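# Open the narrow cabinet's top drawer, close all others

## Task

Pull the top drawer of the slim cabinet that has three drawers fully open and leave it fully open. At the end, every other drawer anywhere in the room must be completely closed. No cabinet may be moved noticeably from its spot. The robot must not tip over or finish leaning, or the task fails.

## Robot and tools

ROBOT. A Dexmate Vega: a three-wheeled mobile base, a torso of three links (thigh, shank, chest) that folds in a Z, two seven-joint arms with two-finger grippers, and a head that pans and tilts. Cameras: head_camera (896x560 px), left_wrist_camera and right_wrist_camera (672x420 px each), the wrist ones on the back of each hand. In its start posture the robot is 0.70 m long and 0.63 m wide (0.91 m with arms folded), its front edge 0.35 m ahead of the base origin.

FRAMES. All positions are in metres. Base frame: origin on the floor on the centre line at the turning point, x forward, y left, z up. The odometry frame is the base frame as it was when the scene began. The hand point reported as left_hand / right_hand sits between the fingers, 0.033 m back from the closed tips; fingers point along the hand's z, close along its y, and the back (camera side) faces -x. Reported hand positions can be off, more so when the arm is stretched.

TOOL move. One action per call, plus optional cameras (list of camera names; omitted or ["all"] gives every camera, [] gives none). The action is base and/or joints (optionally with speeds or min_time_s), or target on its own.
- base: an object with exactly one key, each a relative offset from where the base last measured itself. translate_m: drive straight, forward positive, -2 to 2 m. strafe_m: slide sideways, left positive, -2 to 2 m (heading may wander about 0.02 rad). rotate_rad: spin in place, counter-clockwise positive, -3.2 to 3.2 rad. Front wheels re-point first for up to about 1.1 s.
- joints: an object of absolute angles in radians, keyed by joint name, any subset. Ranges: torso_hip_rad 0 to 1.57, torso_knee_rad 0 to 3.141, torso_waist_rad -1.57 to 1.57 (chest forward lean = knee - hip - waist). Left arm: shoulder_pitch -3.041 to 3.041 (positive lowers the arm), shoulder_yaw -0.423 to 1.523, upper_arm_roll -3.041 to 3.041, elbow -3.041 to 0.214 (0 straight, negative bends up), forearm_roll -3.041 to 3.041, wrist_pitch -1.366 to 1.366 (positive tips hand down), wrist_yaw -1.348 to 1.087. Right arm mirrors it: shoulder_pitch negative lowers, shoulder_yaw -1.523 to 0.423, wrist_pitch negative tips down, wrist_yaw -1.087 to 1.348. Grippers 0 (shut) to 0.785 per finger. Head: head_pan_rad -2.792 to 2.792 (left positive), head_tilt_rad -1.483 to 1.483, head_camera_tilt_rad -1.483 to 1.378 (positive looks down).
- target: one hand's absolute pose in the base frame: side ("left"/"right"), x, y, z in m (-3 to 3), pitch_deg -30 to 95 (90 fingers down, 0 level), heading_deg (0 forward, counter-clockwise positive), roll_deg (default 0), both -360 to 360; line_only true demands a straight path or nothing. The whole path is checked against the robot only (not the scene); the robot must be still. The hand goes straight if it can (up to 45 cm), otherwise on an arc that may swing the elbow wide. A move plays at most 9.9 s; if the status says short (part of ...), resend it.
- speeds: caps for this action's base motion: translate_m and strafe_m 0.04 to 0.3 m/s, rotate_rad 0.1 to 0.6 rad/s.
- min_time_s: 0.1 to 8 s, the shortest duration for arm and head motions.
Top joint speeds: arms 0.32 rad/s, torso 0.27, head 1.5, grippers 0.75. No action exceeds 15 s.

OTHER TOOLS. wait(seconds 0 to 10, cameras) lets the scene run and reports state. zoom_image(camera, region [x0,y0,x1,y1] in pixels, at most 504x504) enlarges part of that camera's latest image. finished_scene(scene) ends the scene for good; the drawers must already be in their final state.

RESULTS. The move line reads done or the worst status. base_status, joint_status and the hand statuses use: done; off_target (resting short, may still push); contact_stop (arm pushed hard ~0.6 s; the whole torso or arm group halts); time_out; not_followed (a self or arm-to-arm collision check held the command, with a cause line); refused (target rejected, nothing moved); reached (within 10 mm, 2 degrees); short; limit_stop_at_motor_heat; unfinished. Also printed: base_odometry (wheel count, slips included), turned_by_wheels and turned_by_imu (rad since last result), base_tilt in degrees (forward/right), joint_positions, joint torques, motor temperatures, on_its_own, and a pictures line naming the image order. If a move or wait is refused or stopped, the remaining calls in that reply are skipped.

TORSO PRESETS (hip, knee, waist): stand 0.469, 1.617, 1.048 (start); stand_high 0.78, 1.57, 0.44; lean_20 0.52, 1.05, 0.18; lean_45 0.52, 1.05, -0.26; low_lean_45 0, 0, -0.79. Fold the arms before going to low_lean_45. Arm fold in key order (shoulder_pitch, shoulder_yaw, upper_arm_roll, elbow, forearm_roll, wrist_pitch, wrist_yaw): left 1, 0.5, -0.6, -2.5, 0, -0.9, 0; right -1, -0.5, 0.6, -2.5, 0, 0.9, 0.

GRIPPER. Open pads make a V: at angle a, gap is about 0.24a - 0.002 m at the hand point, 0.18a - 0.002 at the wrist end, 0.3a - 0.002 at the tips. Soft fingers bend, so the reading does not confirm a grip.

CAUTIONS. The base does not halt on hitting furniture; a time_out or turned_by_imu above 0.03 rad after a straight drive suggests contact. Nothing prevents tipping, and a fallen robot stays down. Keep the arms from striking or squeezing each other. Joints commanded directly ignore the body, so arms can hit the torso or base. Contact torque at the load limits (141 N m shoulders, 75.2 upper_arm_roll and elbow, 23.5 forearm and wrist) freezes that arm for 10 s; motors at 80 °C stop the arm for 30 to 60 s. Back an arm off after any stop. Pull and push drawers gently, do not slam them, and do not shove cabinets out of place. The simulation keeps running while you compose replies.

Each tool is called as name([rows], argument=value, ...), one row to a line, values as JSON.

## Session

move()

Scene clock: 0.00 s.
Joint torques (N m): no reading
Motor temperatures (°C): left_arm=[31 31 31 26 40 35 41] | right_arm=[30 27 33 31 36 36 33]
base_odometry: x=+0.000 y=+0.000 heading=+0.000
turned_by_wheels: +0.000
turned_by_imu: +0.000
base_tilt: forward=+0.0 right=+0.8
base_status: not commanded
joint_positions: torso_hip_rad=+0.469 torso_knee_rad=+1.617 torso_waist_rad=+1.048 left_shoulder_pitch_rad=+2.217 left_shoulder_yaw_rad=-0.014 left_upper_arm_roll_rad=-0.004 left_elbow_rad=-1.080 left_forearm_roll_rad=+0.010 left_wrist_pitch_rad=-0.495 left_wrist_yaw_rad=-0.006 left_gripper_rad=+0.005 right_shoulder_pitch_rad=-2.194 right_shoulder_yaw_rad=-0.002 right_upper_arm_roll_rad=+0.006 right_elbow_rad=-1.112 right_forearm_roll_rad=+0.018 right_wrist_pitch_rad=+0.493 right_wrist_yaw_rad=-0.008 right_gripper_rad=+0.005 head_pan_rad=+0.000 head_tilt_rad=+0.000 head_camera_tilt_rad=+0.000
joint_status: not commanded
chest: x=-0.0111 y=+0.0000 z=+1.4155 quat_wxyz=(+0.999, +0.000, +0.050, +0.000) (m; base frame)
left_hand: x=+0.1723 y=+0.2218 z=+0.5939 quat_wxyz=(+0.402, -0.001, +0.916, -0.004) pitch_deg=+42.6 heading_deg=-0.5 roll_deg=-0.7 back=up (m; base frame)
right_hand: x=+0.2084 y=-0.2404 z=+0.6102 quat_wxyz=(+0.427, +0.011, +0.904, -0.007) pitch_deg=+39.4 heading_deg=-1.6 roll_deg=-0.3 back=up (m; base frame)
pictures: head_camera, left_wrist_camera, right_wrist_camera

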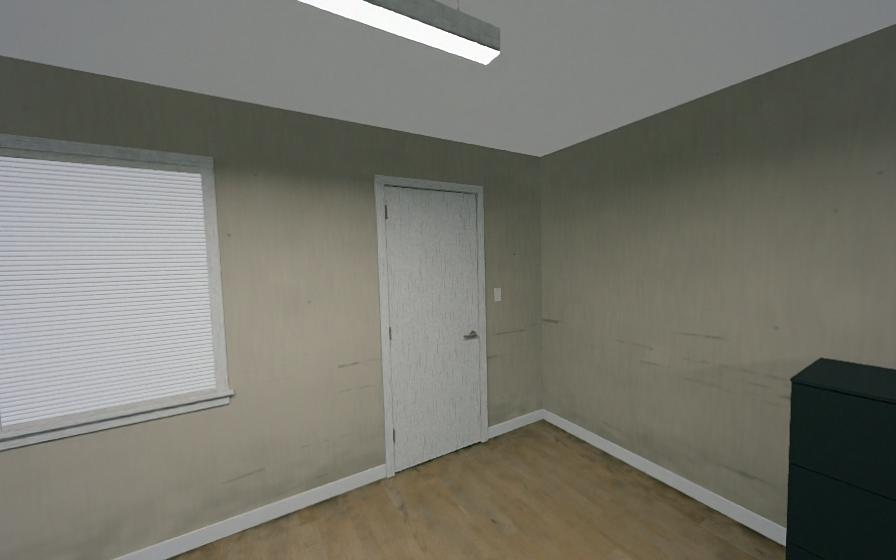

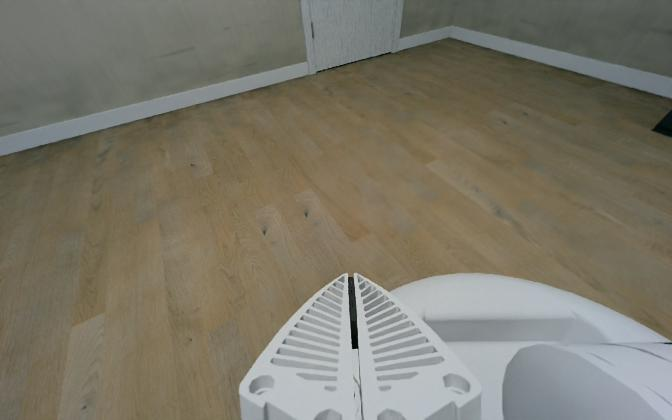

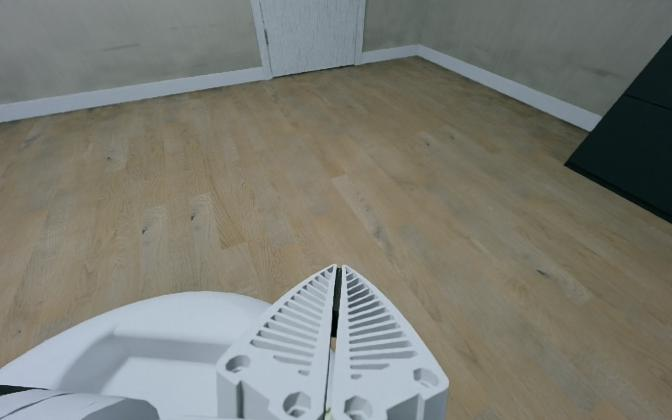

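move(joints={"head_pan_rad": -1.0, "head_camera_tilt_rad": 0.3}, cameras=["head_camera"])

move(joints={"head_pan_rad": -2.2, "head_camera_tilt_rad": 0.3}, cameras=["head_camera"])

move(joints={"head_pan_rad": 1.2, "head_camera_tilt_rad": 0.3}, cameras=["head_camera"])

move(joints={"head_pan_rad": 2.4, "head_camera_tilt_rad": 0.3}, cameras=["head_camera"])

Scene clock: 1.63 s.
Joint torques (N m): left_arm=[5.65 0.15 -0.77 -3.14 0.15 -1.32 -0.23] | right_arm=[-5.37 -1.28 0.47 -2.65 0.05 2.47 -0.15]
Motor temperatures (°C): left_arm=[31 31 31 26 40 35 41] | right_arm=[30 27 33 31 36 36 33]
move: done
base_odometry: x=+0.000 y=+0.000 heading=+0.000
turned_by_wheels: +0.000
turned_by_imu: +0.000
base_tilt: forward=+0.1 right=+0.7
base_status: not commanded
joint_positions: torso_hip_rad=+0.469 torso_knee_rad=+1.617 torso_waist_rad=+1.048 left_shoulder_pitch_rad=+2.217 left_shoulder_yaw_rad=-0.014 left_upper_arm_roll_rad=-0.004 left_elbow_rad=-1.080 left_forearm_roll_rad=+0.010 left_wrist_pitch_rad=-0.495 left_wrist_yaw_rad=-0.006 left_gripper_rad=+0.005 right_shoulder_pitch_rad=-2.194 right_shoulder_yaw_rad=-0.002 right_upper_arm_roll_rad=+0.006 right_elbow_rad=-1.112 right_forearm_roll_rad=+0.018 right_wrist_pitch_rad=+0.493 right_wrist_yaw_rad=-0.008 right_gripper_rad=+0.005 head_pan_rad=-1.000 head_tilt_rad=+0.000 head_camera_tilt_rad=+0.300
joint_status: all done
chest: x=-0.0111 y=+0.0000 z=+1.4155 quat_wxyz=(+0.999, +0.000, +0.050, +0.000) (m; base frame)
left_hand: x=+0.1724 y=+0.2218 z=+0.5939 quat_wxyz=(+0.402, -0.001, +0.916, -0.004) pitch_deg=+42.6 heading_deg=-0.5 roll_deg=-0.7 back=up (m; base frame)
right_hand: x=+0.2084 y=-0.2404 z=+0.6102 quat_wxyz=(+0.427, +0.011, +0.904, -0.007) pitch_deg=+39.4 heading_deg=-1.6 roll_deg=-0.3 back=up (m; base frame)
pictures: head_camera

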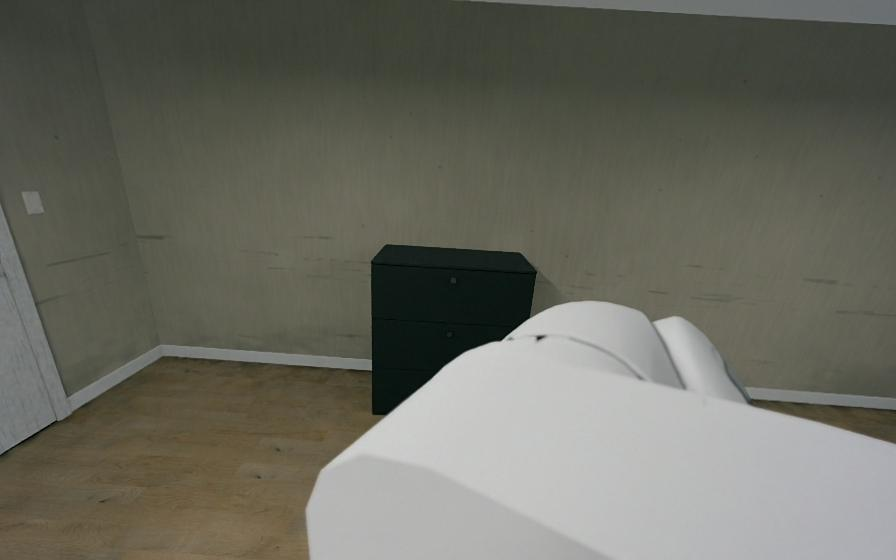

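Scene clock: 3.10 s.
Joint torques (N m): left_arm=[6.97 0.09 -1.12 -2.18 0.09 -1.58 -0.03] | right_arm=[-3.64 -0.92 0.62 -1.72 0.18 3.66 -0.16]
Motor temperatures (°C): left_arm=[31 31 31 26 40 35 41] | right_arm=[30 27 33 31 36 37 33]
move: done
base_odometry: x=+0.000 y=+0.000 heading=+0.000
turned_by_wheels: +0.000
turned_by_imu: +0.000
base_tilt: forward=+0.1 right=+0.7
base_status: not commanded
joint_positions: torso_hip_rad=+0.469 torso_knee_rad=+1.617 torso_waist_rad=+1.048 left_shoulder_pitch_rad=+2.217 left_shoulder_yaw_rad=-0.014 left_upper_arm_roll_rad=-0.004 left_elbow_rad=-1.080 left_forearm_roll_rad=+0.010 left_wrist_pitch_rad=-0.495 left_wrist_yaw_rad=-0.006 left_gripper_rad=+0.005 right_shoulder_pitch_rad=-2.194 right_shoulder_yaw_rad=-0.002 right_upper_arm_roll_rad=+0.006 right_elbow_rad=-1.112 right_forearm_roll_rad=+0.018 right_wrist_pitch_rad=+0.493 right_wrist_yaw_rad=-0.008 right_gripper_rad=+0.005 head_pan_rad=-2.200 head_tilt_rad=+0.000 head_camera_tilt_rad=+0.300
joint_status: all done
chest: x=-0.0111 y=+0.0000 z=+1.4155 quat_wxyz=(+0.999, +0.000, +0.050, +0.000) (m; base frame)
left_hand: x=+0.1724 y=+0.2218 z=+0.5939 quat_wxyz=(+0.402, -0.001, +0.916, -0.004) pitch_deg=+42.6 heading_deg=-0.5 roll_deg=-0.7 back=up (m; base frame)
right_hand: x=+0.2084 y=-0.2404 z=+0.6102 quat_wxyz=(+0.427, +0.011, +0.904, -0.007) pitch_deg=+39.4 heading_deg=-1.6 roll_deg=-0.3 back=up (m; base frame)
pictures: head_camera

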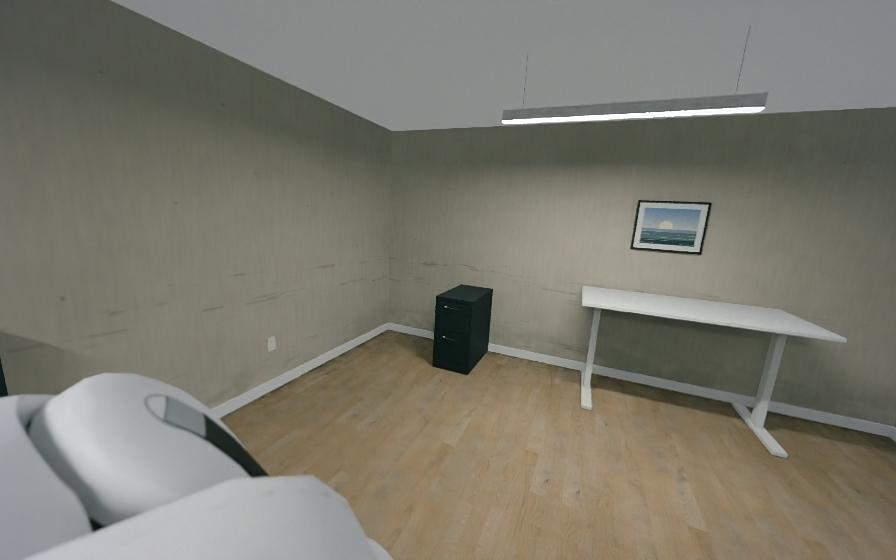

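Scene clock: 6.03 s.
Joint torques (N m): left_arm=[6.03 -1.48 -1.62 -2.28 0.17 -2.53 -0.15] | right_arm=[-3.31 -1 0.4 -1.87 0.19 3 -0.11]
Motor temperatures (°C): left_arm=[31 31 31 26 40 35 41] | right_arm=[30 27 33 31 36 37 33]
move: done
base_odometry: x=+0.000 y=+0.000 heading=+0.000
turned_by_wheels: +0.000
turned_by_imu: +0.000
base_tilt: forward=+0.1 right=+0.8
base_status: not commanded
joint_positions: torso_hip_rad=+0.469 torso_knee_rad=+1.617 torso_waist_rad=+1.048 left_shoulder_pitch_rad=+2.217 left_shoulder_yaw_rad=-0.014 left_upper_arm_roll_rad=-0.004 left_elbow_rad=-1.080 left_forearm_roll_rad=+0.010 left_wrist_pitch_rad=-0.495 left_wrist_yaw_rad=-0.006 left_gripper_rad=+0.005 right_shoulder_pitch_rad=-2.194 right_shoulder_yaw_rad=-0.002 right_upper_arm_roll_rad=+0.006 right_elbow_rad=-1.112 right_forearm_roll_rad=+0.018 right_wrist_pitch_rad=+0.493 right_wrist_yaw_rad=-0.008 right_gripper_rad=+0.005 head_pan_rad=+1.200 head_tilt_rad=+0.000 head_camera_tilt_rad=+0.300
joint_status: all done
chest: x=-0.0111 y=+0.0000 z=+1.4155 quat_wxyz=(+0.999, +0.000, +0.050, +0.000) (m; base frame)
left_hand: x=+0.1724 y=+0.2218 z=+0.5939 quat_wxyz=(+0.402, -0.001, +0.916, -0.004) pitch_deg=+42.6 heading_deg=-0.5 roll_deg=-0.7 back=up (m; base frame)
right_hand: x=+0.2084 y=-0.2404 z=+0.6102 quat_wxyz=(+0.427, +0.011, +0.904, -0.007) pitch_deg=+39.4 heading_deg=-1.6 roll_deg=-0.3 back=up (m; base frame)
pictures: head_camera

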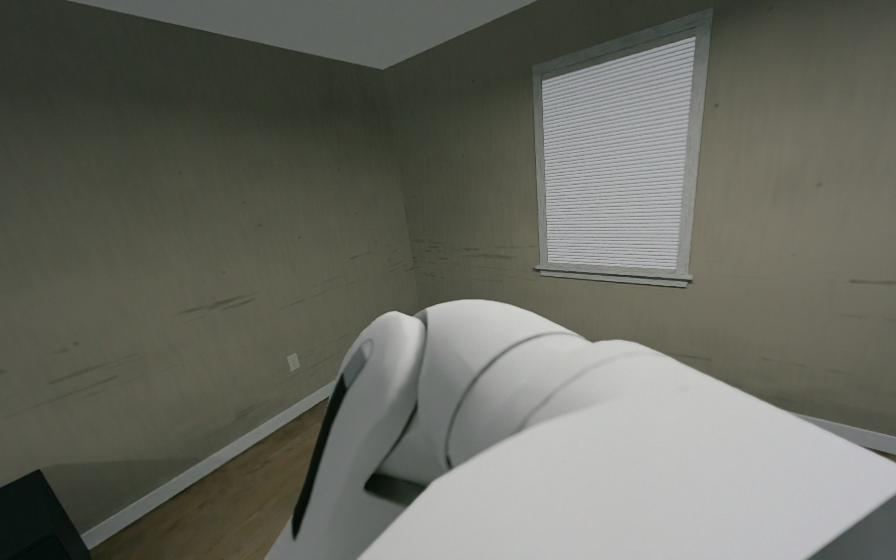

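Scene clock: 7.50 s.
Joint torques (N m): left_arm=[6.46 0.77 -1.04 -2.73 -0.04 -1.75 -0.01] | right_arm=[-3.2 -1.16 0.07 -2.19 0.07 3.1 -0.09]
Motor temperatures (°C): left_arm=[31 31 31 26 40 35 41] | right_arm=[30 27 33 31 36 37 33]
move: done
base_odometry: x=+0.000 y=+0.000 heading=+0.000
turned_by_wheels: +0.000
turned_by_imu: +0.000
base_tilt: forward=+0.0 right=+0.8
base_status: not commanded
joint_positions: torso_hip_rad=+0.469 torso_knee_rad=+1.617 torso_waist_rad=+1.048 left_shoulder_pitch_rad=+2.217 left_shoulder_yaw_rad=-0.014 left_upper_arm_roll_rad=-0.004 left_elbow_rad=-1.080 left_forearm_roll_rad=+0.010 left_wrist_pitch_rad=-0.495 left_wrist_yaw_rad=-0.006 left_gripper_rad=+0.005 right_shoulder_pitch_rad=-2.194 right_shoulder_yaw_rad=-0.002 right_upper_arm_roll_rad=+0.006 right_elbow_rad=-1.112 right_forearm_roll_rad=+0.018 right_wrist_pitch_rad=+0.493 right_wrist_yaw_rad=-0.008 right_gripper_rad=+0.005 head_pan_rad=+2.400 head_tilt_rad=+0.000 head_camera_tilt_rad=+0.300
joint_status: all done
chest: x=-0.0111 y=+0.0000 z=+1.4155 quat_wxyz=(+0.999, +0.000, +0.050, +0.000) (m; base frame)
left_hand: x=+0.1724 y=+0.2218 z=+0.5939 quat_wxyz=(+0.402, -0.001, +0.916, -0.004) pitch_deg=+42.6 heading_deg=-0.5 roll_deg=-0.7 back=up (m; base frame)
right_hand: x=+0.2084 y=-0.2404 z=+0.6102 quat_wxyz=(+0.427, +0.011, +0.904, -0.007) pitch_deg=+39.4 heading_deg=-1.6 roll_deg=-0.3 back=up (m; base frame)
pictures: head_camera

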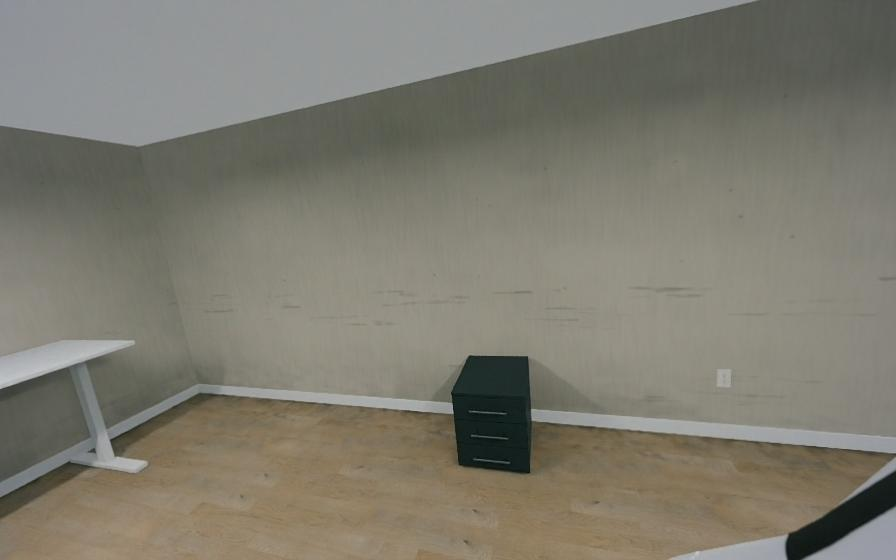

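zoom_image(camera="head_camera", region=[400, 330, 600, 490])

move(joints={"head_pan_rad": 2.75, "head_camera_tilt_rad": 0.6}, cameras=["head_camera"])

move(joints={"head_pan_rad": -1.7, "head_camera_tilt_rad": 0.6}, cameras=["head_camera"])

Scaled by 2.520 from the camera's 896x560 image, which has a finer 960x600 frame.

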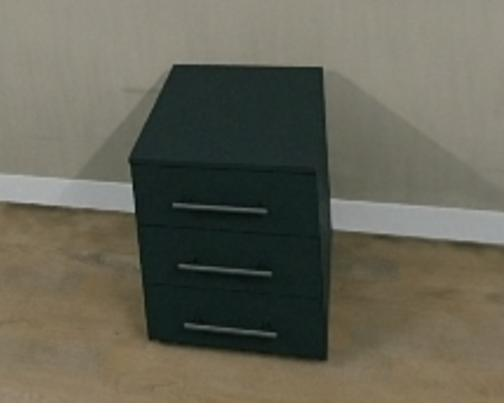

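Scene clock: 8.63 s.
Joint torques (N m): left_arm=[6.89 -0.04 -1.09 -2.24 0.1 -2.03 -0.04] | right_arm=[-3.62 -0.98 0.84 -2.75 0.07 2.33 -0.16]
Motor temperatures (°C): left_arm=[31 31 31 26 40 35 41] | right_arm=[30 27 33 31 36 37 33]
move: done
base_odometry: x=+0.000 y=+0.000 heading=+0.000
turned_by_wheels: +0.000
turned_by_imu: +0.000
base_tilt: forward=+0.1 right=+0.7
base_status: not commanded
joint_positions: torso_hip_rad=+0.469 torso_knee_rad=+1.617 torso_waist_rad=+1.048 left_shoulder_pitch_rad=+2.217 left_shoulder_yaw_rad=-0.014 left_upper_arm_roll_rad=-0.004 left_elbow_rad=-1.080 left_forearm_roll_rad=+0.010 left_wrist_pitch_rad=-0.495 left_wrist_yaw_rad=-0.006 left_gripper_rad=+0.005 right_shoulder_pitch_rad=-2.194 right_shoulder_yaw_rad=-0.002 right_upper_arm_roll_rad=+0.006 right_elbow_rad=-1.112 right_forearm_roll_rad=+0.018 right_wrist_pitch_rad=+0.493 right_wrist_yaw_rad=-0.008 right_gripper_rad=+0.005 head_pan_rad=+2.750 head_tilt_rad=+0.000 head_camera_tilt_rad=+0.600
joint_status: all done
chest: x=-0.0111 y=+0.0000 z=+1.4155 quat_wxyz=(+0.999, +0.000, +0.050, +0.000) (m; base frame)
left_hand: x=+0.1724 y=+0.2218 z=+0.5939 quat_wxyz=(+0.402, -0.001, +0.916, -0.004) pitch_deg=+42.6 heading_deg=-0.5 roll_deg=-0.7 back=up (m; base frame)
right_hand: x=+0.2084 y=-0.2404 z=+0.6102 quat_wxyz=(+0.427, +0.011, +0.904, -0.007) pitch_deg=+39.4 heading_deg=-1.6 roll_deg=-0.3 back=up (m; base frame)
pictures: head_camera

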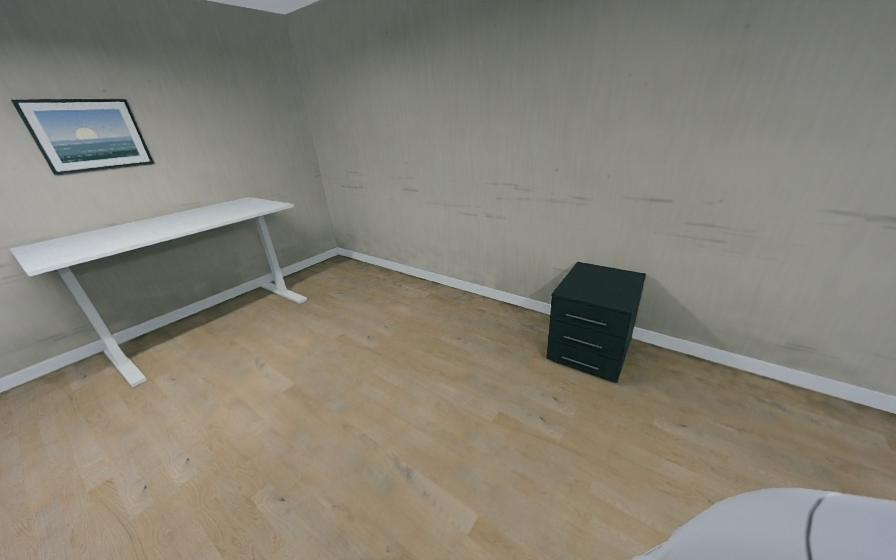

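Scene clock: 12.27 s.
Joint torques (N m): left_arm=[5.19 0.67 -0.61 -2.23 0.12 -2.29 -0.06] | right_arm=[-3.26 -0.44 0.08 -2.53 0.09 2.09 -0.13]
Motor temperatures (°C): left_arm=[31 31 31 26 40 35 41] | right_arm=[30 27 33 31 36 37 33]
move: done
base_odometry: x=+0.000 y=+0.000 heading=+0.000
turned_by_wheels: +0.000
turned_by_imu: +0.000
base_tilt: forward=+0.0 right=+0.8
base_status: not commanded
joint_positions: torso_hip_rad=+0.469 torso_knee_rad=+1.617 torso_waist_rad=+1.048 left_shoulder_pitch_rad=+2.217 left_shoulder_yaw_rad=-0.014 left_upper_arm_roll_rad=-0.004 left_elbow_rad=-1.080 left_forearm_roll_rad=+0.010 left_wrist_pitch_rad=-0.495 left_wrist_yaw_rad=-0.006 left_gripper_rad=+0.005 right_shoulder_pitch_rad=-2.194 right_shoulder_yaw_rad=-0.002 right_upper_arm_roll_rad=+0.006 right_elbow_rad=-1.112 right_forearm_roll_rad=+0.018 right_wrist_pitch_rad=+0.493 right_wrist_yaw_rad=-0.008 right_gripper_rad=+0.005 head_pan_rad=-1.700 head_tilt_rad=+0.000 head_camera_tilt_rad=+0.600
joint_status: all done
chest: x=-0.0111 y=+0.0000 z=+1.4155 quat_wxyz=(+0.999, +0.000, +0.050, +0.000) (m; base frame)
left_hand: x=+0.1724 y=+0.2218 z=+0.5939 quat_wxyz=(+0.402, -0.001, +0.916, -0.004) pitch_deg=+42.6 heading_deg=-0.5 roll_deg=-0.7 back=up (m; base frame)
right_hand: x=+0.2084 y=-0.2404 z=+0.6102 quat_wxyz=(+0.427, +0.011, +0.904, -0.007) pitch_deg=+39.4 heading_deg=-1.6 roll_deg=-0.3 back=up (m; base frame)
pictures: head_camera

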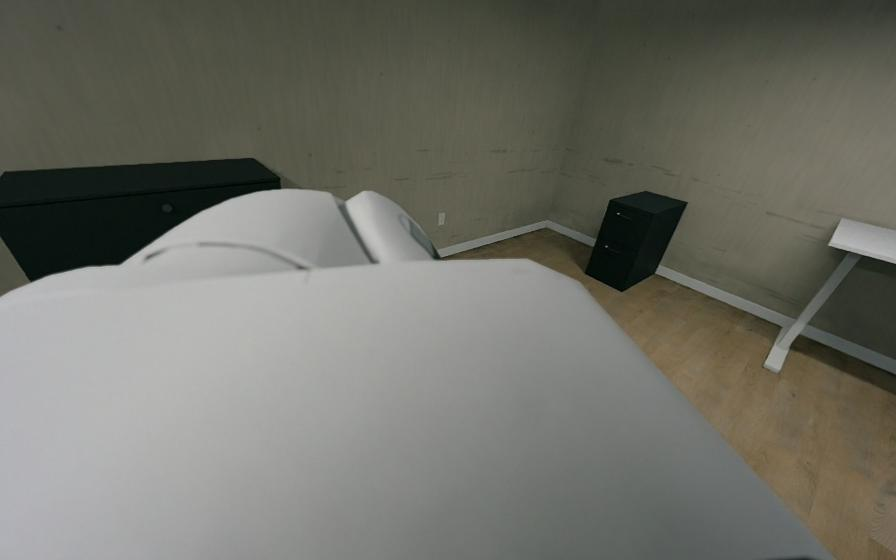

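move(base={"rotate_rad": 2.2}, joints={"head_pan_rad": 0.0, "head_camera_tilt_rad": 0.5}, cameras=["head_camera"])

Scene clock: 19.33 s.
Joint torques (N m): left_arm=[5.42 -1.72 -0.58 -3.6 0.06 -1.29 -0.03] | right_arm=[-3.55 -0.85 0.39 -2.11 0.06 2.71 -0.04]
Motor temperatures (°C): left_arm=[31 31 31 26 40 35 41] | right_arm=[30 27 33 31 36 37 33]
move: done
base_odometry: x=+0.003 y=-0.001 heading=+2.207
turned_by_wheels: +2.207
turned_by_imu: +2.195
base_tilt: forward=+0.0 right=+0.8
base_status: done
joint_positions: torso_hip_rad=+0.469 torso_knee_rad=+1.617 torso_waist_rad=+1.048 left_shoulder_pitch_rad=+2.217 left_shoulder_yaw_rad=-0.014 left_upper_arm_roll_rad=-0.004 left_elbow_rad=-1.080 left_forearm_roll_rad=+0.010 left_wrist_pitch_rad=-0.495 left_wrist_yaw_rad=-0.006 left_gripper_rad=+0.005 right_shoulder_pitch_rad=-2.194 right_shoulder_yaw_rad=-0.002 right_upper_arm_roll_rad=+0.006 right_elbow_rad=-1.112 right_forearm_roll_rad=+0.018 right_wrist_pitch_rad=+0.493 right_wrist_yaw_rad=-0.008 right_gripper_rad=+0.005 head_pan_rad=+0.000 head_tilt_rad=+0.000 head_camera_tilt_rad=+0.500
joint_status: all done
chest: x=-0.0111 y=+0.0000 z=+1.4155 quat_wxyz=(+0.999, +0.000, +0.050, +0.000) (m; base frame)
left_hand: x=+0.1724 y=+0.2218 z=+0.5939 quat_wxyz=(+0.402, -0.001, +0.916, -0.004) pitch_deg=+42.6 heading_deg=-0.5 roll_deg=-0.7 back=up (m; base frame)
right_hand: x=+0.2084 y=-0.2404 z=+0.6102 quat_wxyz=(+0.427, +0.011, +0.904, -0.007) pitch_deg=+39.4 heading_deg=-1.6 roll_deg=-0.3 back=up (m; base frame)
pictures: head_camera

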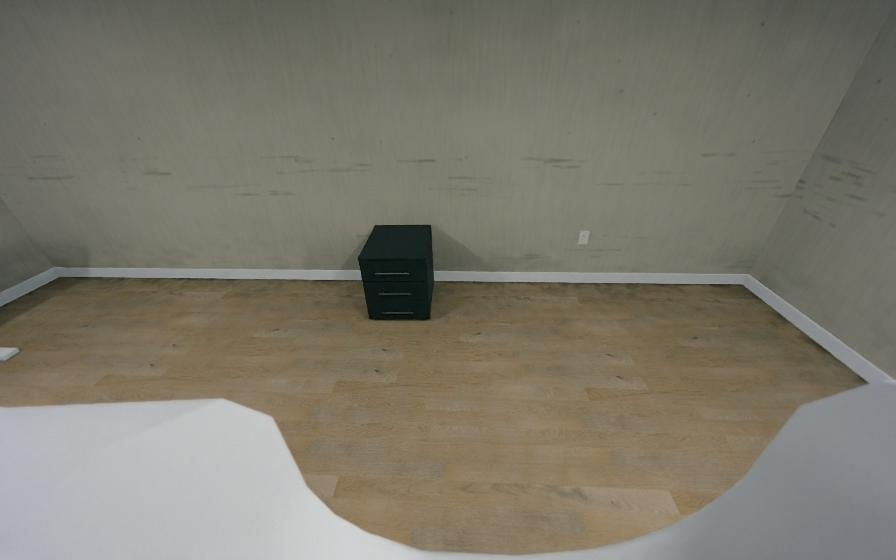

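wait(seconds=0.3, cameras=["head_camera"])

Scene clock: 20.30 s.
Joint torques (N m): left_arm=[7.35 0.26 -1.51 -2.37 0.11 -2.48 0.23] | right_arm=[-4.15 -0.83 0.4 -2.38 0.2 2.75 -0.09]
Motor temperatures (°C): left_arm=[31 31 31 26 40 35 41] | right_arm=[30 27 33 31 36 37 33]
base_odometry: x=+0.003 y=-0.001 heading=+2.207
turned_by_wheels: +0.000
turned_by_imu: +0.000
base_tilt: forward=+0.0 right=+0.8
base_status: done
joint_positions: torso_hip_rad=+0.469 torso_knee_rad=+1.617 torso_waist_rad=+1.048 left_shoulder_pitch_rad=+2.217 left_shoulder_yaw_rad=-0.014 left_upper_arm_roll_rad=-0.004 left_elbow_rad=-1.080 left_forearm_roll_rad=+0.010 left_wrist_pitch_rad=-0.495 left_wrist_yaw_rad=-0.006 left_gripper_rad=+0.005 right_shoulder_pitch_rad=-2.194 right_shoulder_yaw_rad=-0.002 right_upper_arm_roll_rad=+0.006 right_elbow_rad=-1.112 right_forearm_roll_rad=+0.018 right_wrist_pitch_rad=+0.493 right_wrist_yaw_rad=-0.008 right_gripper_rad=+0.005 head_pan_rad=+0.000 head_tilt_rad=+0.000 head_camera_tilt_rad=+0.500
joint_status: all done
chest: x=-0.0111 y=+0.0000 z=+1.4155 quat_wxyz=(+0.999, +0.000, +0.050, +0.000) (m; base frame)
left_hand: x=+0.1724 y=+0.2218 z=+0.5939 quat_wxyz=(+0.402, -0.001, +0.916, -0.004) pitch_deg=+42.6 heading_deg=-0.5 roll_deg=-0.7 back=up (m; base frame)
right_hand: x=+0.2084 y=-0.2404 z=+0.6102 quat_wxyz=(+0.427, +0.011, +0.904, -0.007) pitch_deg=+39.4 heading_deg=-1.6 roll_deg=-0.3 back=up (m; base frame)
wait: 0.30 s; at rest from the start
pictures: head_camera

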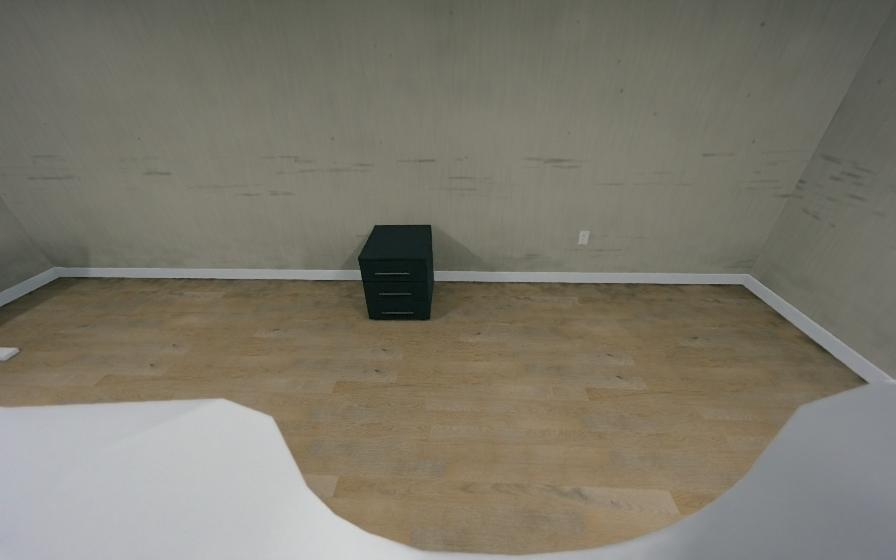

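zoom_image(camera="head_camera", region=[340, 210, 460, 330])

Scaled by 4.200 from the camera's 896x560 image, which has a finer 960x600 frame.

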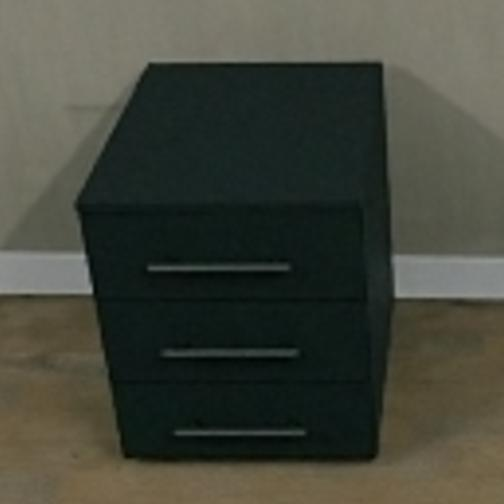

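move(base={"translate_m": 0.75}, joints={"head_camera_tilt_rad": 0.7}, cameras=["head_camera"])

move(base={"strafe_m": 0.36}, cameras=["head_camera"])

Scene clock: 26.67 s.
Joint torques (N m): left_arm=[6.04 0.49 -0.61 -3.22 0.15 -1.88 0.08] | right_arm=[-3.79 -1.91 0.21 -3.43 0.04 2.46 -0.05]
Motor temperatures (°C): left_arm=[31 31 31 26 40 35 41] | right_arm=[30 27 33 31 36 37 33]
move: done
base_odometry: x=-0.443 y=+0.602 heading=+2.208
turned_by_wheels: +0.001
turned_by_imu: +0.001
base_tilt: forward=+0.1 right=+0.7
base_status: done
joint_positions: torso_hip_rad=+0.469 torso_knee_rad=+1.617 torso_waist_rad=+1.048 left_shoulder_pitch_rad=+2.217 left_shoulder_yaw_rad=-0.014 left_upper_arm_roll_rad=-0.004 left_elbow_rad=-1.080 left_forearm_roll_rad=+0.010 left_wrist_pitch_rad=-0.495 left_wrist_yaw_rad=-0.006 left_gripper_rad=+0.005 right_shoulder_pitch_rad=-2.194 right_shoulder_yaw_rad=-0.002 right_upper_arm_roll_rad=+0.006 right_elbow_rad=-1.112 right_forearm_roll_rad=+0.018 right_wrist_pitch_rad=+0.493 right_wrist_yaw_rad=-0.008 right_gripper_rad=+0.005 head_pan_rad=+0.000 head_tilt_rad=+0.000 head_camera_tilt_rad=+0.700
joint_status: all done
chest: x=-0.0111 y=+0.0000 z=+1.4155 quat_wxyz=(+0.999, +0.000, +0.050, +0.000) (m; base frame)
left_hand: x=+0.1724 y=+0.2218 z=+0.5939 quat_wxyz=(+0.402, -0.001, +0.916, -0.004) pitch_deg=+42.6 heading_deg=-0.5 roll_deg=-0.7 back=up (m; base frame)
right_hand: x=+0.2085 y=-0.2404 z=+0.6101 quat_wxyz=(+0.427, +0.011, +0.904, -0.007) pitch_deg=+39.4 heading_deg=-1.6 roll_deg=-0.3 back=up (m; base frame)
pictures: head_camera

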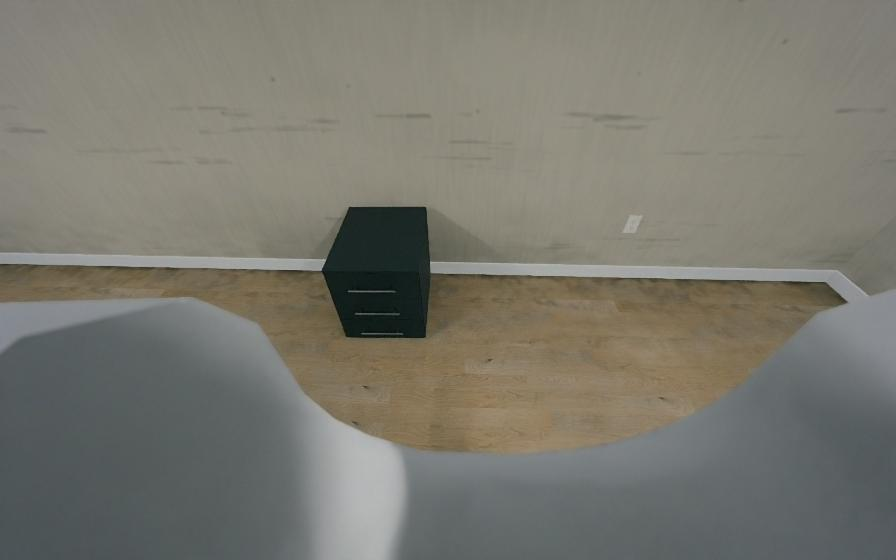

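Scene clock: 30.43 s.
Joint torques (N m): left_arm=[4.37 0.72 -1.14 -1.81 0.33 -2.37 -0.15] | right_arm=[-4.72 -2 0.55 -2.47 0.12 3.08 0.04]
Motor temperatures (°C): left_arm=[31 31 31 26 40 35 41] | right_arm=[30 27 33 31 36 37 33]
move: done
base_odometry: x=-0.731 y=+0.387 heading=+2.214
turned_by_wheels: +0.006
turned_by_imu: +0.005
base_tilt: forward=+0.0 right=+0.7
base_status: done
joint_positions: torso_hip_rad=+0.469 torso_knee_rad=+1.617 torso_waist_rad=+1.048 left_shoulder_pitch_rad=+2.217 left_shoulder_yaw_rad=-0.014 left_upper_arm_roll_rad=-0.004 left_elbow_rad=-1.080 left_forearm_roll_rad=+0.010 left_wrist_pitch_rad=-0.495 left_wrist_yaw_rad=-0.006 left_gripper_rad=+0.005 right_shoulder_pitch_rad=-2.194 right_shoulder_yaw_rad=-0.002 right_upper_arm_roll_rad=+0.006 right_elbow_rad=-1.112 right_forearm_roll_rad=+0.018 right_wrist_pitch_rad=+0.493 right_wrist_yaw_rad=-0.008 right_gripper_rad=+0.005 head_pan_rad=+0.000 head_tilt_rad=+0.000 head_camera_tilt_rad=+0.700
joint_status: not commanded
chest: x=-0.0111 y=+0.0000 z=+1.4155 quat_wxyz=(+0.999, +0.000, +0.050, +0.000) (m; base frame)
left_hand: x=+0.1724 y=+0.2218 z=+0.5939 quat_wxyz=(+0.402, -0.001, +0.916, -0.004) pitch_deg=+42.6 heading_deg=-0.5 roll_deg=-0.7 back=up (m; base frame)
right_hand: x=+0.2084 y=-0.2404 z=+0.6101 quat_wxyz=(+0.427, +0.011, +0.904, -0.007) pitch_deg=+39.4 heading_deg=-1.6 roll_deg=-0.3 back=up (m; base frame)
pictures: head_camera

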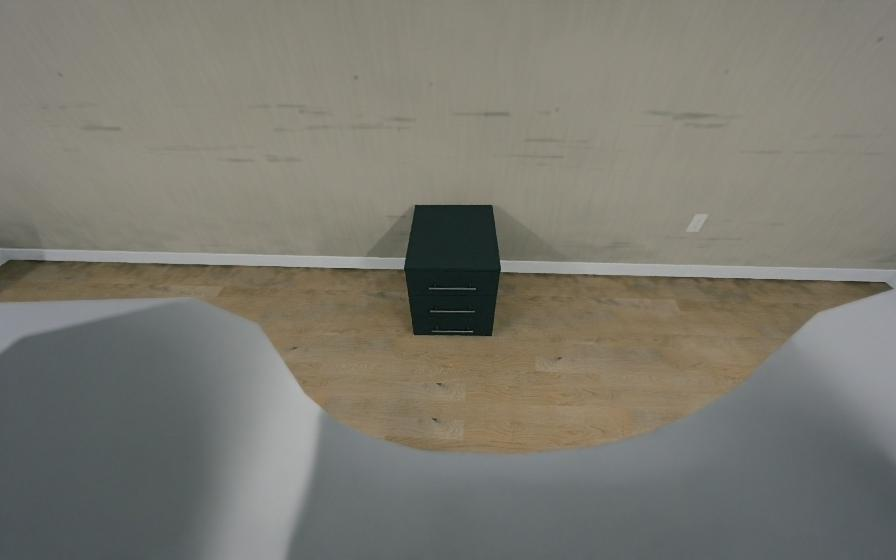

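move(target={"side": "left", "x": 0.62, "y": 0.0, "z": 0.65, "pitch_deg": 90, "heading_deg": 90})

Scene clock: 33.57 s.
Joint torques (N m): left_arm=[5.81 -0.23 -1.87 -2.42 0.25 -2.63 -0.09] | right_arm=[-4.26 -1.13 0.8 -2.75 0.24 2.93 -0.03]
Motor temperatures (°C): left_arm=[31 31 31 26 40 35 41] | right_arm=[30 27 33 31 36 37 33]
move: refused
base_odometry: x=-0.731 y=+0.387 heading=+2.214
turned_by_wheels: +0.000
turned_by_imu: +0.000
base_tilt: forward=+0.0 right=+0.7
base_status: not commanded
joint_positions: torso_hip_rad=+0.469 torso_knee_rad=+1.617 torso_waist_rad=+1.048 left_shoulder_pitch_rad=+2.217 left_shoulder_yaw_rad=-0.014 left_upper_arm_roll_rad=-0.004 left_elbow_rad=-1.080 left_forearm_roll_rad=+0.010 left_wrist_pitch_rad=-0.495 left_wrist_yaw_rad=-0.006 left_gripper_rad=+0.005 right_shoulder_pitch_rad=-2.194 right_shoulder_yaw_rad=-0.002 right_upper_arm_roll_rad=+0.006 right_elbow_rad=-1.112 right_forearm_roll_rad=+0.018 right_wrist_pitch_rad=+0.493 right_wrist_yaw_rad=-0.008 right_gripper_rad=+0.005 head_pan_rad=+0.000 head_tilt_rad=+0.000 head_camera_tilt_rad=+0.700
joint_status: not commanded
chest: x=-0.0111 y=+0.0000 z=+1.4155 quat_wxyz=(+0.999, +0.000, +0.050, +0.000) (m; base frame)
left_hand: x=+0.1724 y=+0.2218 z=+0.5939 quat_wxyz=(+0.402, -0.001, +0.916, -0.004) pitch_deg=+42.6 heading_deg=-0.5 roll_deg=-0.7 back=up (m; base frame)
left_hand_status: refused: the arm stands too near the robot already: the left finger within 1.6 cm of the torso (limit 2.0). Nothing moved. Move it clear with "joints".
right_hand: x=+0.2084 y=-0.2404 z=+0.6101 quat_wxyz=(+0.427, +0.011, +0.904, -0.007) pitch_deg=+39.4 heading_deg=-1.6 roll_deg=-0.3 back=up (m; base frame)
pictures: head_camera, left_wrist_camera, right_wrist_camera

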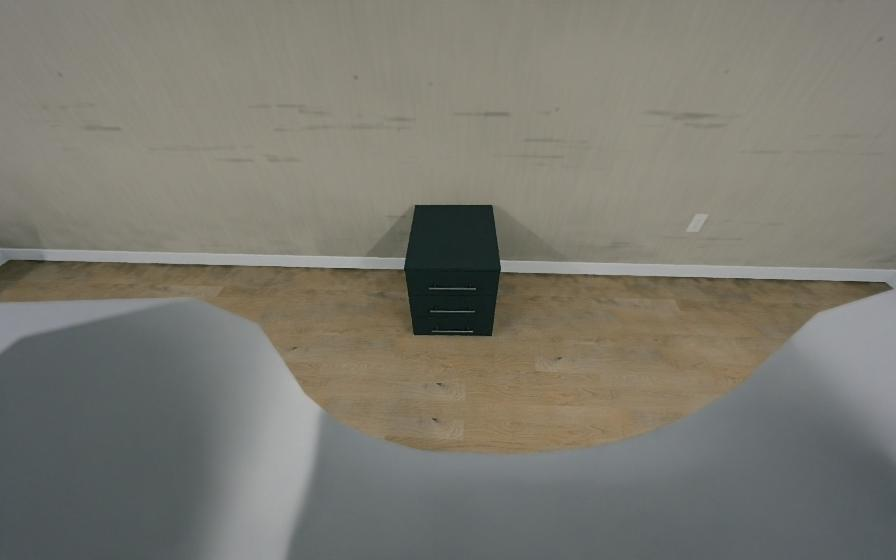

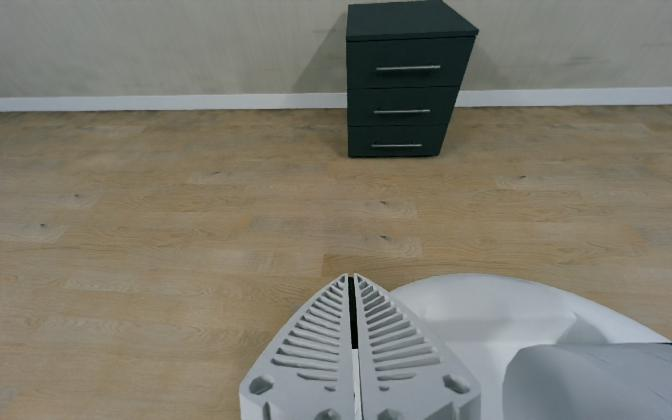

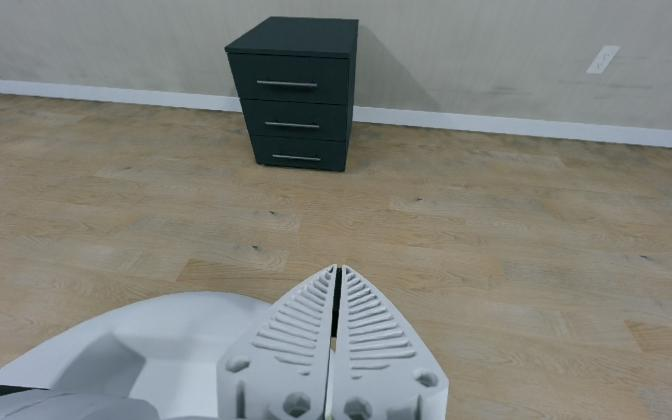

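move(target={"side": "right", "x": 0.62, "y": -0.05, "z": 0.65, "pitch_deg": 90, "heading_deg": 90})

Scene clock: 34.10 s.
Joint torques (N m): left_arm=[5.21 -1 -0.85 -2.01 0.02 -2.33 -0.2] | right_arm=[-3.48 -0.48 0.69 -2.37 0.02 1.87 -0.21]
Motor temperatures (°C): left_arm=[31 31 31 26 40 35 41] | right_arm=[30 27 33 31 36 37 33]
move: refused
base_odometry: x=-0.731 y=+0.387 heading=+2.214
turned_by_wheels: +0.000
turned_by_imu: +0.000
base_tilt: forward=+0.0 right=+0.7
base_status: not commanded
joint_positions: torso_hip_rad=+0.469 torso_knee_rad=+1.617 torso_waist_rad=+1.048 left_shoulder_pitch_rad=+2.217 left_shoulder_yaw_rad=-0.014 left_upper_arm_roll_rad=-0.004 left_elbow_rad=-1.080 left_forearm_roll_rad=+0.010 left_wrist_pitch_rad=-0.495 left_wrist_yaw_rad=-0.006 left_gripper_rad=+0.005 right_shoulder_pitch_rad=-2.194 right_shoulder_yaw_rad=-0.002 right_upper_arm_roll_rad=+0.006 right_elbow_rad=-1.112 right_forearm_roll_rad=+0.018 right_wrist_pitch_rad=+0.493 right_wrist_yaw_rad=-0.008 right_gripper_rad=+0.005 head_pan_rad=+0.000 head_tilt_rad=+0.000 head_camera_tilt_rad=+0.700
joint_status: not commanded
chest: x=-0.0111 y=+0.0000 z=+1.4155 quat_wxyz=(+0.999, +0.000, +0.050, +0.000) (m; base frame)
left_hand: x=+0.1724 y=+0.2218 z=+0.5939 quat_wxyz=(+0.402, -0.001, +0.916, -0.004) pitch_deg=+42.6 heading_deg=-0.5 roll_deg=-0.7 back=up (m; base frame)
right_hand: x=+0.2084 y=-0.2404 z=+0.6101 quat_wxyz=(+0.427, +0.011, +0.904, -0.007) pitch_deg=+39.4 heading_deg=-1.6 roll_deg=-0.3 back=up (m; base frame)
right_hand_status: refused: no posture of the arm gets there (out of reach): the closest leaves the hand 11.2 cm and 2 deg from the pose. Nothing moved.
pictures: head_camera, left_wrist_camera, right_wrist_camera

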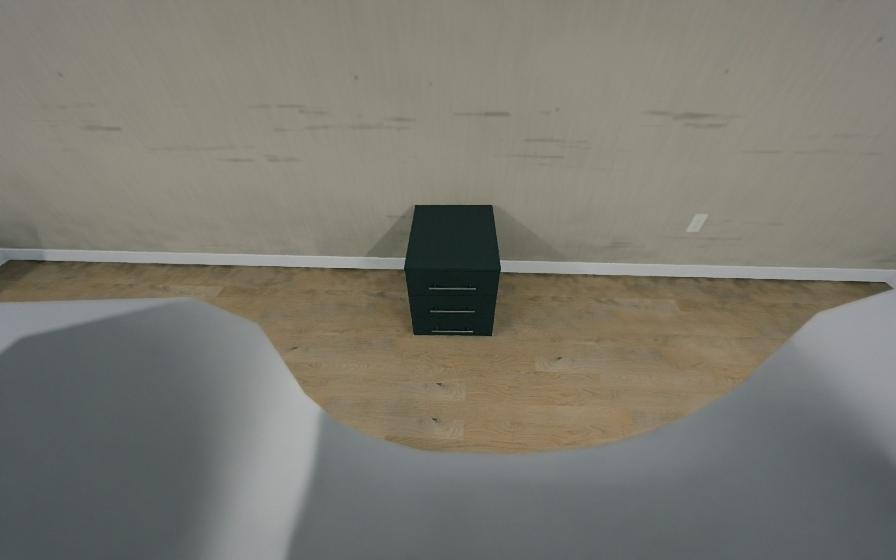

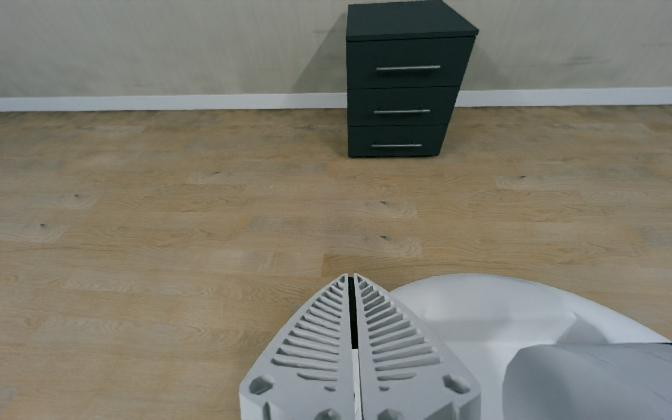

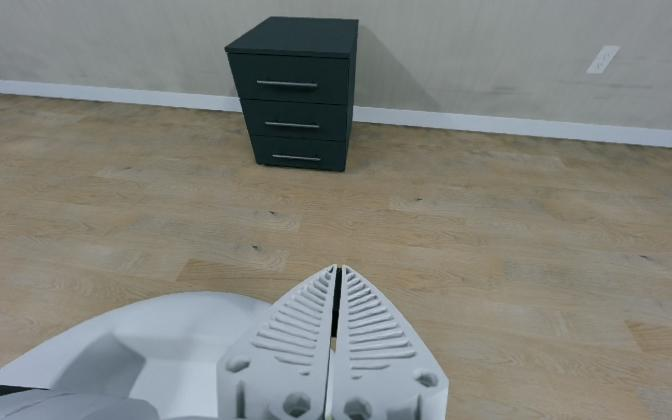

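move(joints={"torso_hip_rad": 0.52, "torso_knee_rad": 1.05, "torso_waist_rad": 0.18, "head_camera_tilt_rad": 0.5, "right_shoulder_pitch_rad": -1.8})

Scene clock: 39.00 s.
Joint torques (N m): left_arm=[12.3 -0.59 -0.92 -1.06 -0.29 -1.67 0.03] | right_arm=[8.82 -1.05 0.36 -2.97 0.17 2.09 0.1]
Motor temperatures (°C): left_arm=[31 31 31 26 40 35 41] | right_arm=[30 27 33 31 36 37 33]
move: done
base_odometry: x=-0.731 y=+0.387 heading=+2.214
turned_by_wheels: +0.000
turned_by_imu: +0.000
base_tilt: forward=+0.0 right=+0.7
base_status: not commanded
joint_positions: torso_hip_rad=+0.520 torso_knee_rad=+1.050 torso_waist_rad=+0.180 left_shoulder_pitch_rad=+2.217 left_shoulder_yaw_rad=-0.014 left_upper_arm_roll_rad=-0.004 left_elbow_rad=-1.080 left_forearm_roll_rad=+0.010 left_wrist_pitch_rad=-0.495 left_wrist_yaw_rad=-0.006 left_gripper_rad=+0.005 right_shoulder_pitch_rad=-1.800 right_shoulder_yaw_rad=-0.002 right_upper_arm_roll_rad=+0.006 right_elbow_rad=-1.112 right_forearm_roll_rad=+0.018 right_wrist_pitch_rad=+0.493 right_wrist_yaw_rad=-0.008 right_gripper_rad=+0.005 head_pan_rad=+0.000 head_tilt_rad=+0.000 head_camera_tilt_rad=+0.500
joint_status: all done
chest: x=-0.1368 y=+0.0000 z=+1.2996 quat_wxyz=(+0.985, +0.000, +0.174, +0.000) (m; base frame)
left_hand: x=-0.1623 y=+0.2218 z=+0.4582 quat_wxyz=(+0.285, -0.002, +0.959, -0.004) pitch_deg=+56.9 heading_deg=-0.7 roll_deg=-0.9 back=up (m; base frame)
right_hand: x=+0.1955 y=-0.2404 z=+0.5338 quat_wxyz=(+0.491, +0.011, +0.871, -0.006) pitch_deg=+31.2 heading_deg=-1.5 roll_deg=+0.0 back=up (m; base frame)
pictures: head_camera, left_wrist_camera, right_wrist_camera

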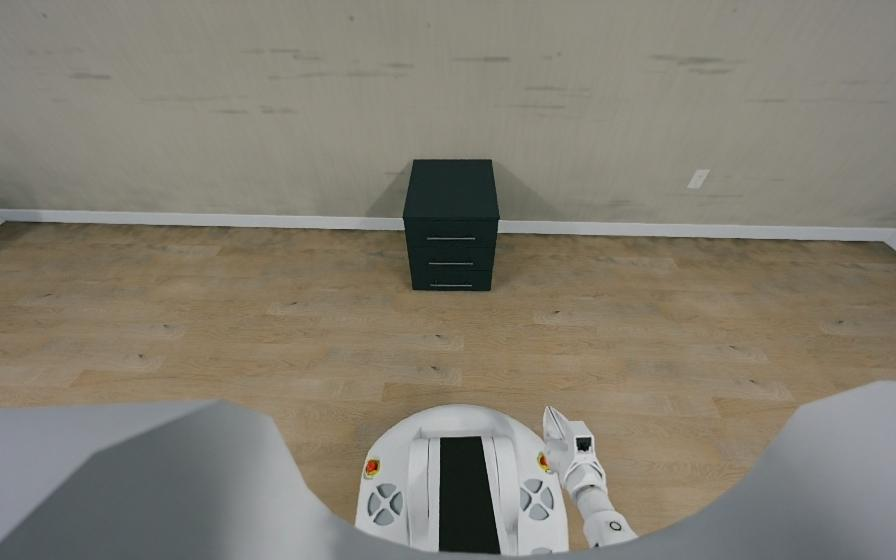

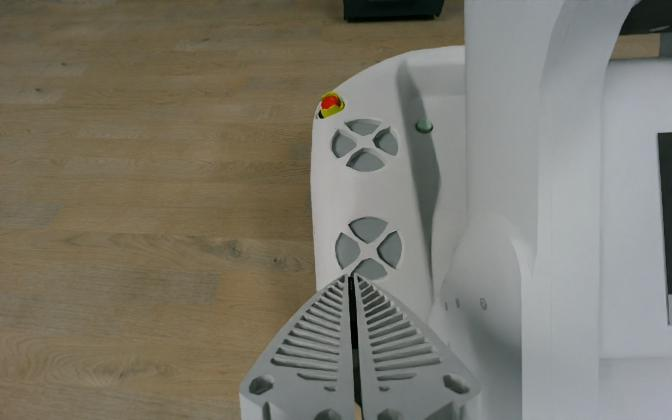

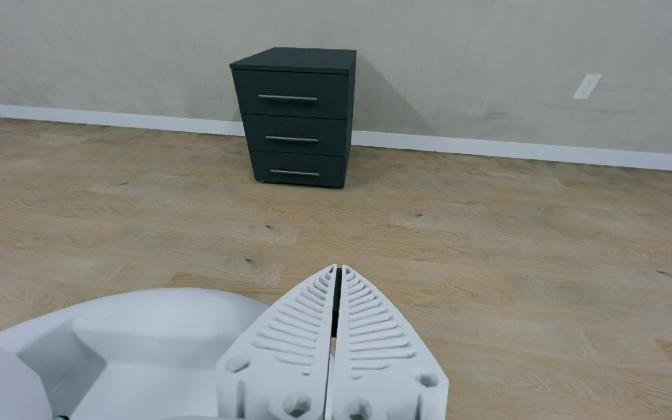

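move(joints={"torso_hip_rad": 0.3, "torso_knee_rad": 0.95, "torso_waist_rad": 0.25, "left_shoulder_pitch_rad": 1.8}, cameras=["head_camera"])

Scene clock: 42.57 s.
Joint torques (N m): left_arm=[-3.46 -0.63 -1.33 -2.41 0.07 -1.57 0.03] | right_arm=[8.73 -0.82 0.82 -3.21 0.11 3 0.01]
Motor temperatures (°C): left_arm=[31 31 31 26 40 35 41] | right_arm=[30 27 33 31 36 37 33]
move: done
base_odometry: x=-0.731 y=+0.387 heading=+2.214
turned_by_wheels: +0.000
turned_by_imu: +0.000
base_tilt: forward=+0.0 right=+0.8
base_status: not commanded
joint_positions: torso_hip_rad=+0.300 torso_knee_rad=+0.950 torso_waist_rad=+0.250 left_shoulder_pitch_rad=+1.804 left_shoulder_yaw_rad=-0.014 left_upper_arm_roll_rad=-0.004 left_elbow_rad=-1.080 left_forearm_roll_rad=+0.010 left_wrist_pitch_rad=-0.495 left_wrist_yaw_rad=-0.006 left_gripper_rad=+0.005 right_shoulder_pitch_rad=-1.800 right_shoulder_yaw_rad=-0.002 right_upper_arm_roll_rad=+0.006 right_elbow_rad=-1.112 right_forearm_roll_rad=+0.018 right_wrist_pitch_rad=+0.493 right_wrist_yaw_rad=-0.008 right_gripper_rad=+0.005 head_pan_rad=+0.000 head_tilt_rad=+0.000 head_camera_tilt_rad=+0.500
joint_status: all done
chest: x=-0.0269 y=+0.0000 z=+1.2557 quat_wxyz=(+0.980, +0.000, +0.199, +0.000) (m; base frame)
left_hand: x=+0.2483 y=+0.2218 z=+0.4601 quat_wxyz=(+0.453, -0.001, +0.891, -0.004) pitch_deg=+36.1 heading_deg=-0.4 roll_deg=-0.6 back=up (m; base frame)
right_hand: x=+0.2667 y=-0.2404 z=+0.4743 quat_wxyz=(+0.469, +0.011, +0.883, -0.007) pitch_deg=+34.1 heading_deg=-1.5 roll_deg=-0.1 back=up (m; base frame)
pictures: head_camera

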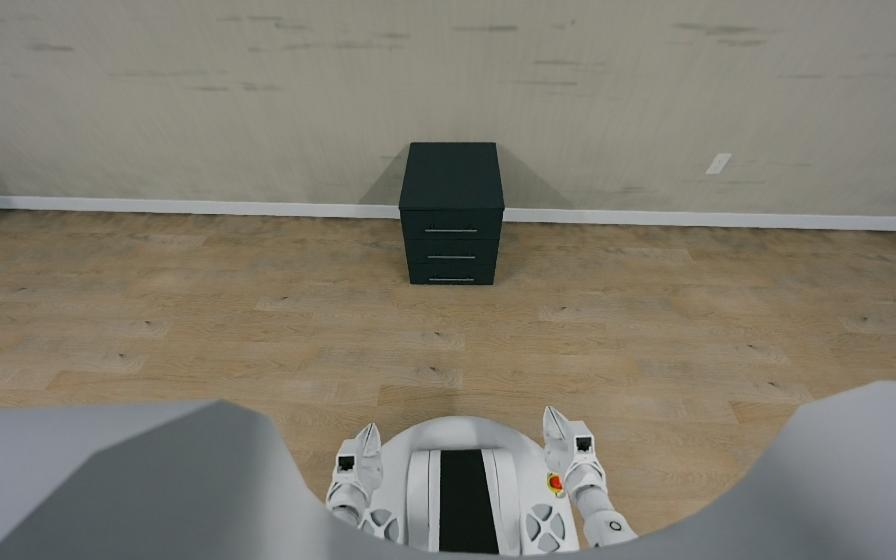

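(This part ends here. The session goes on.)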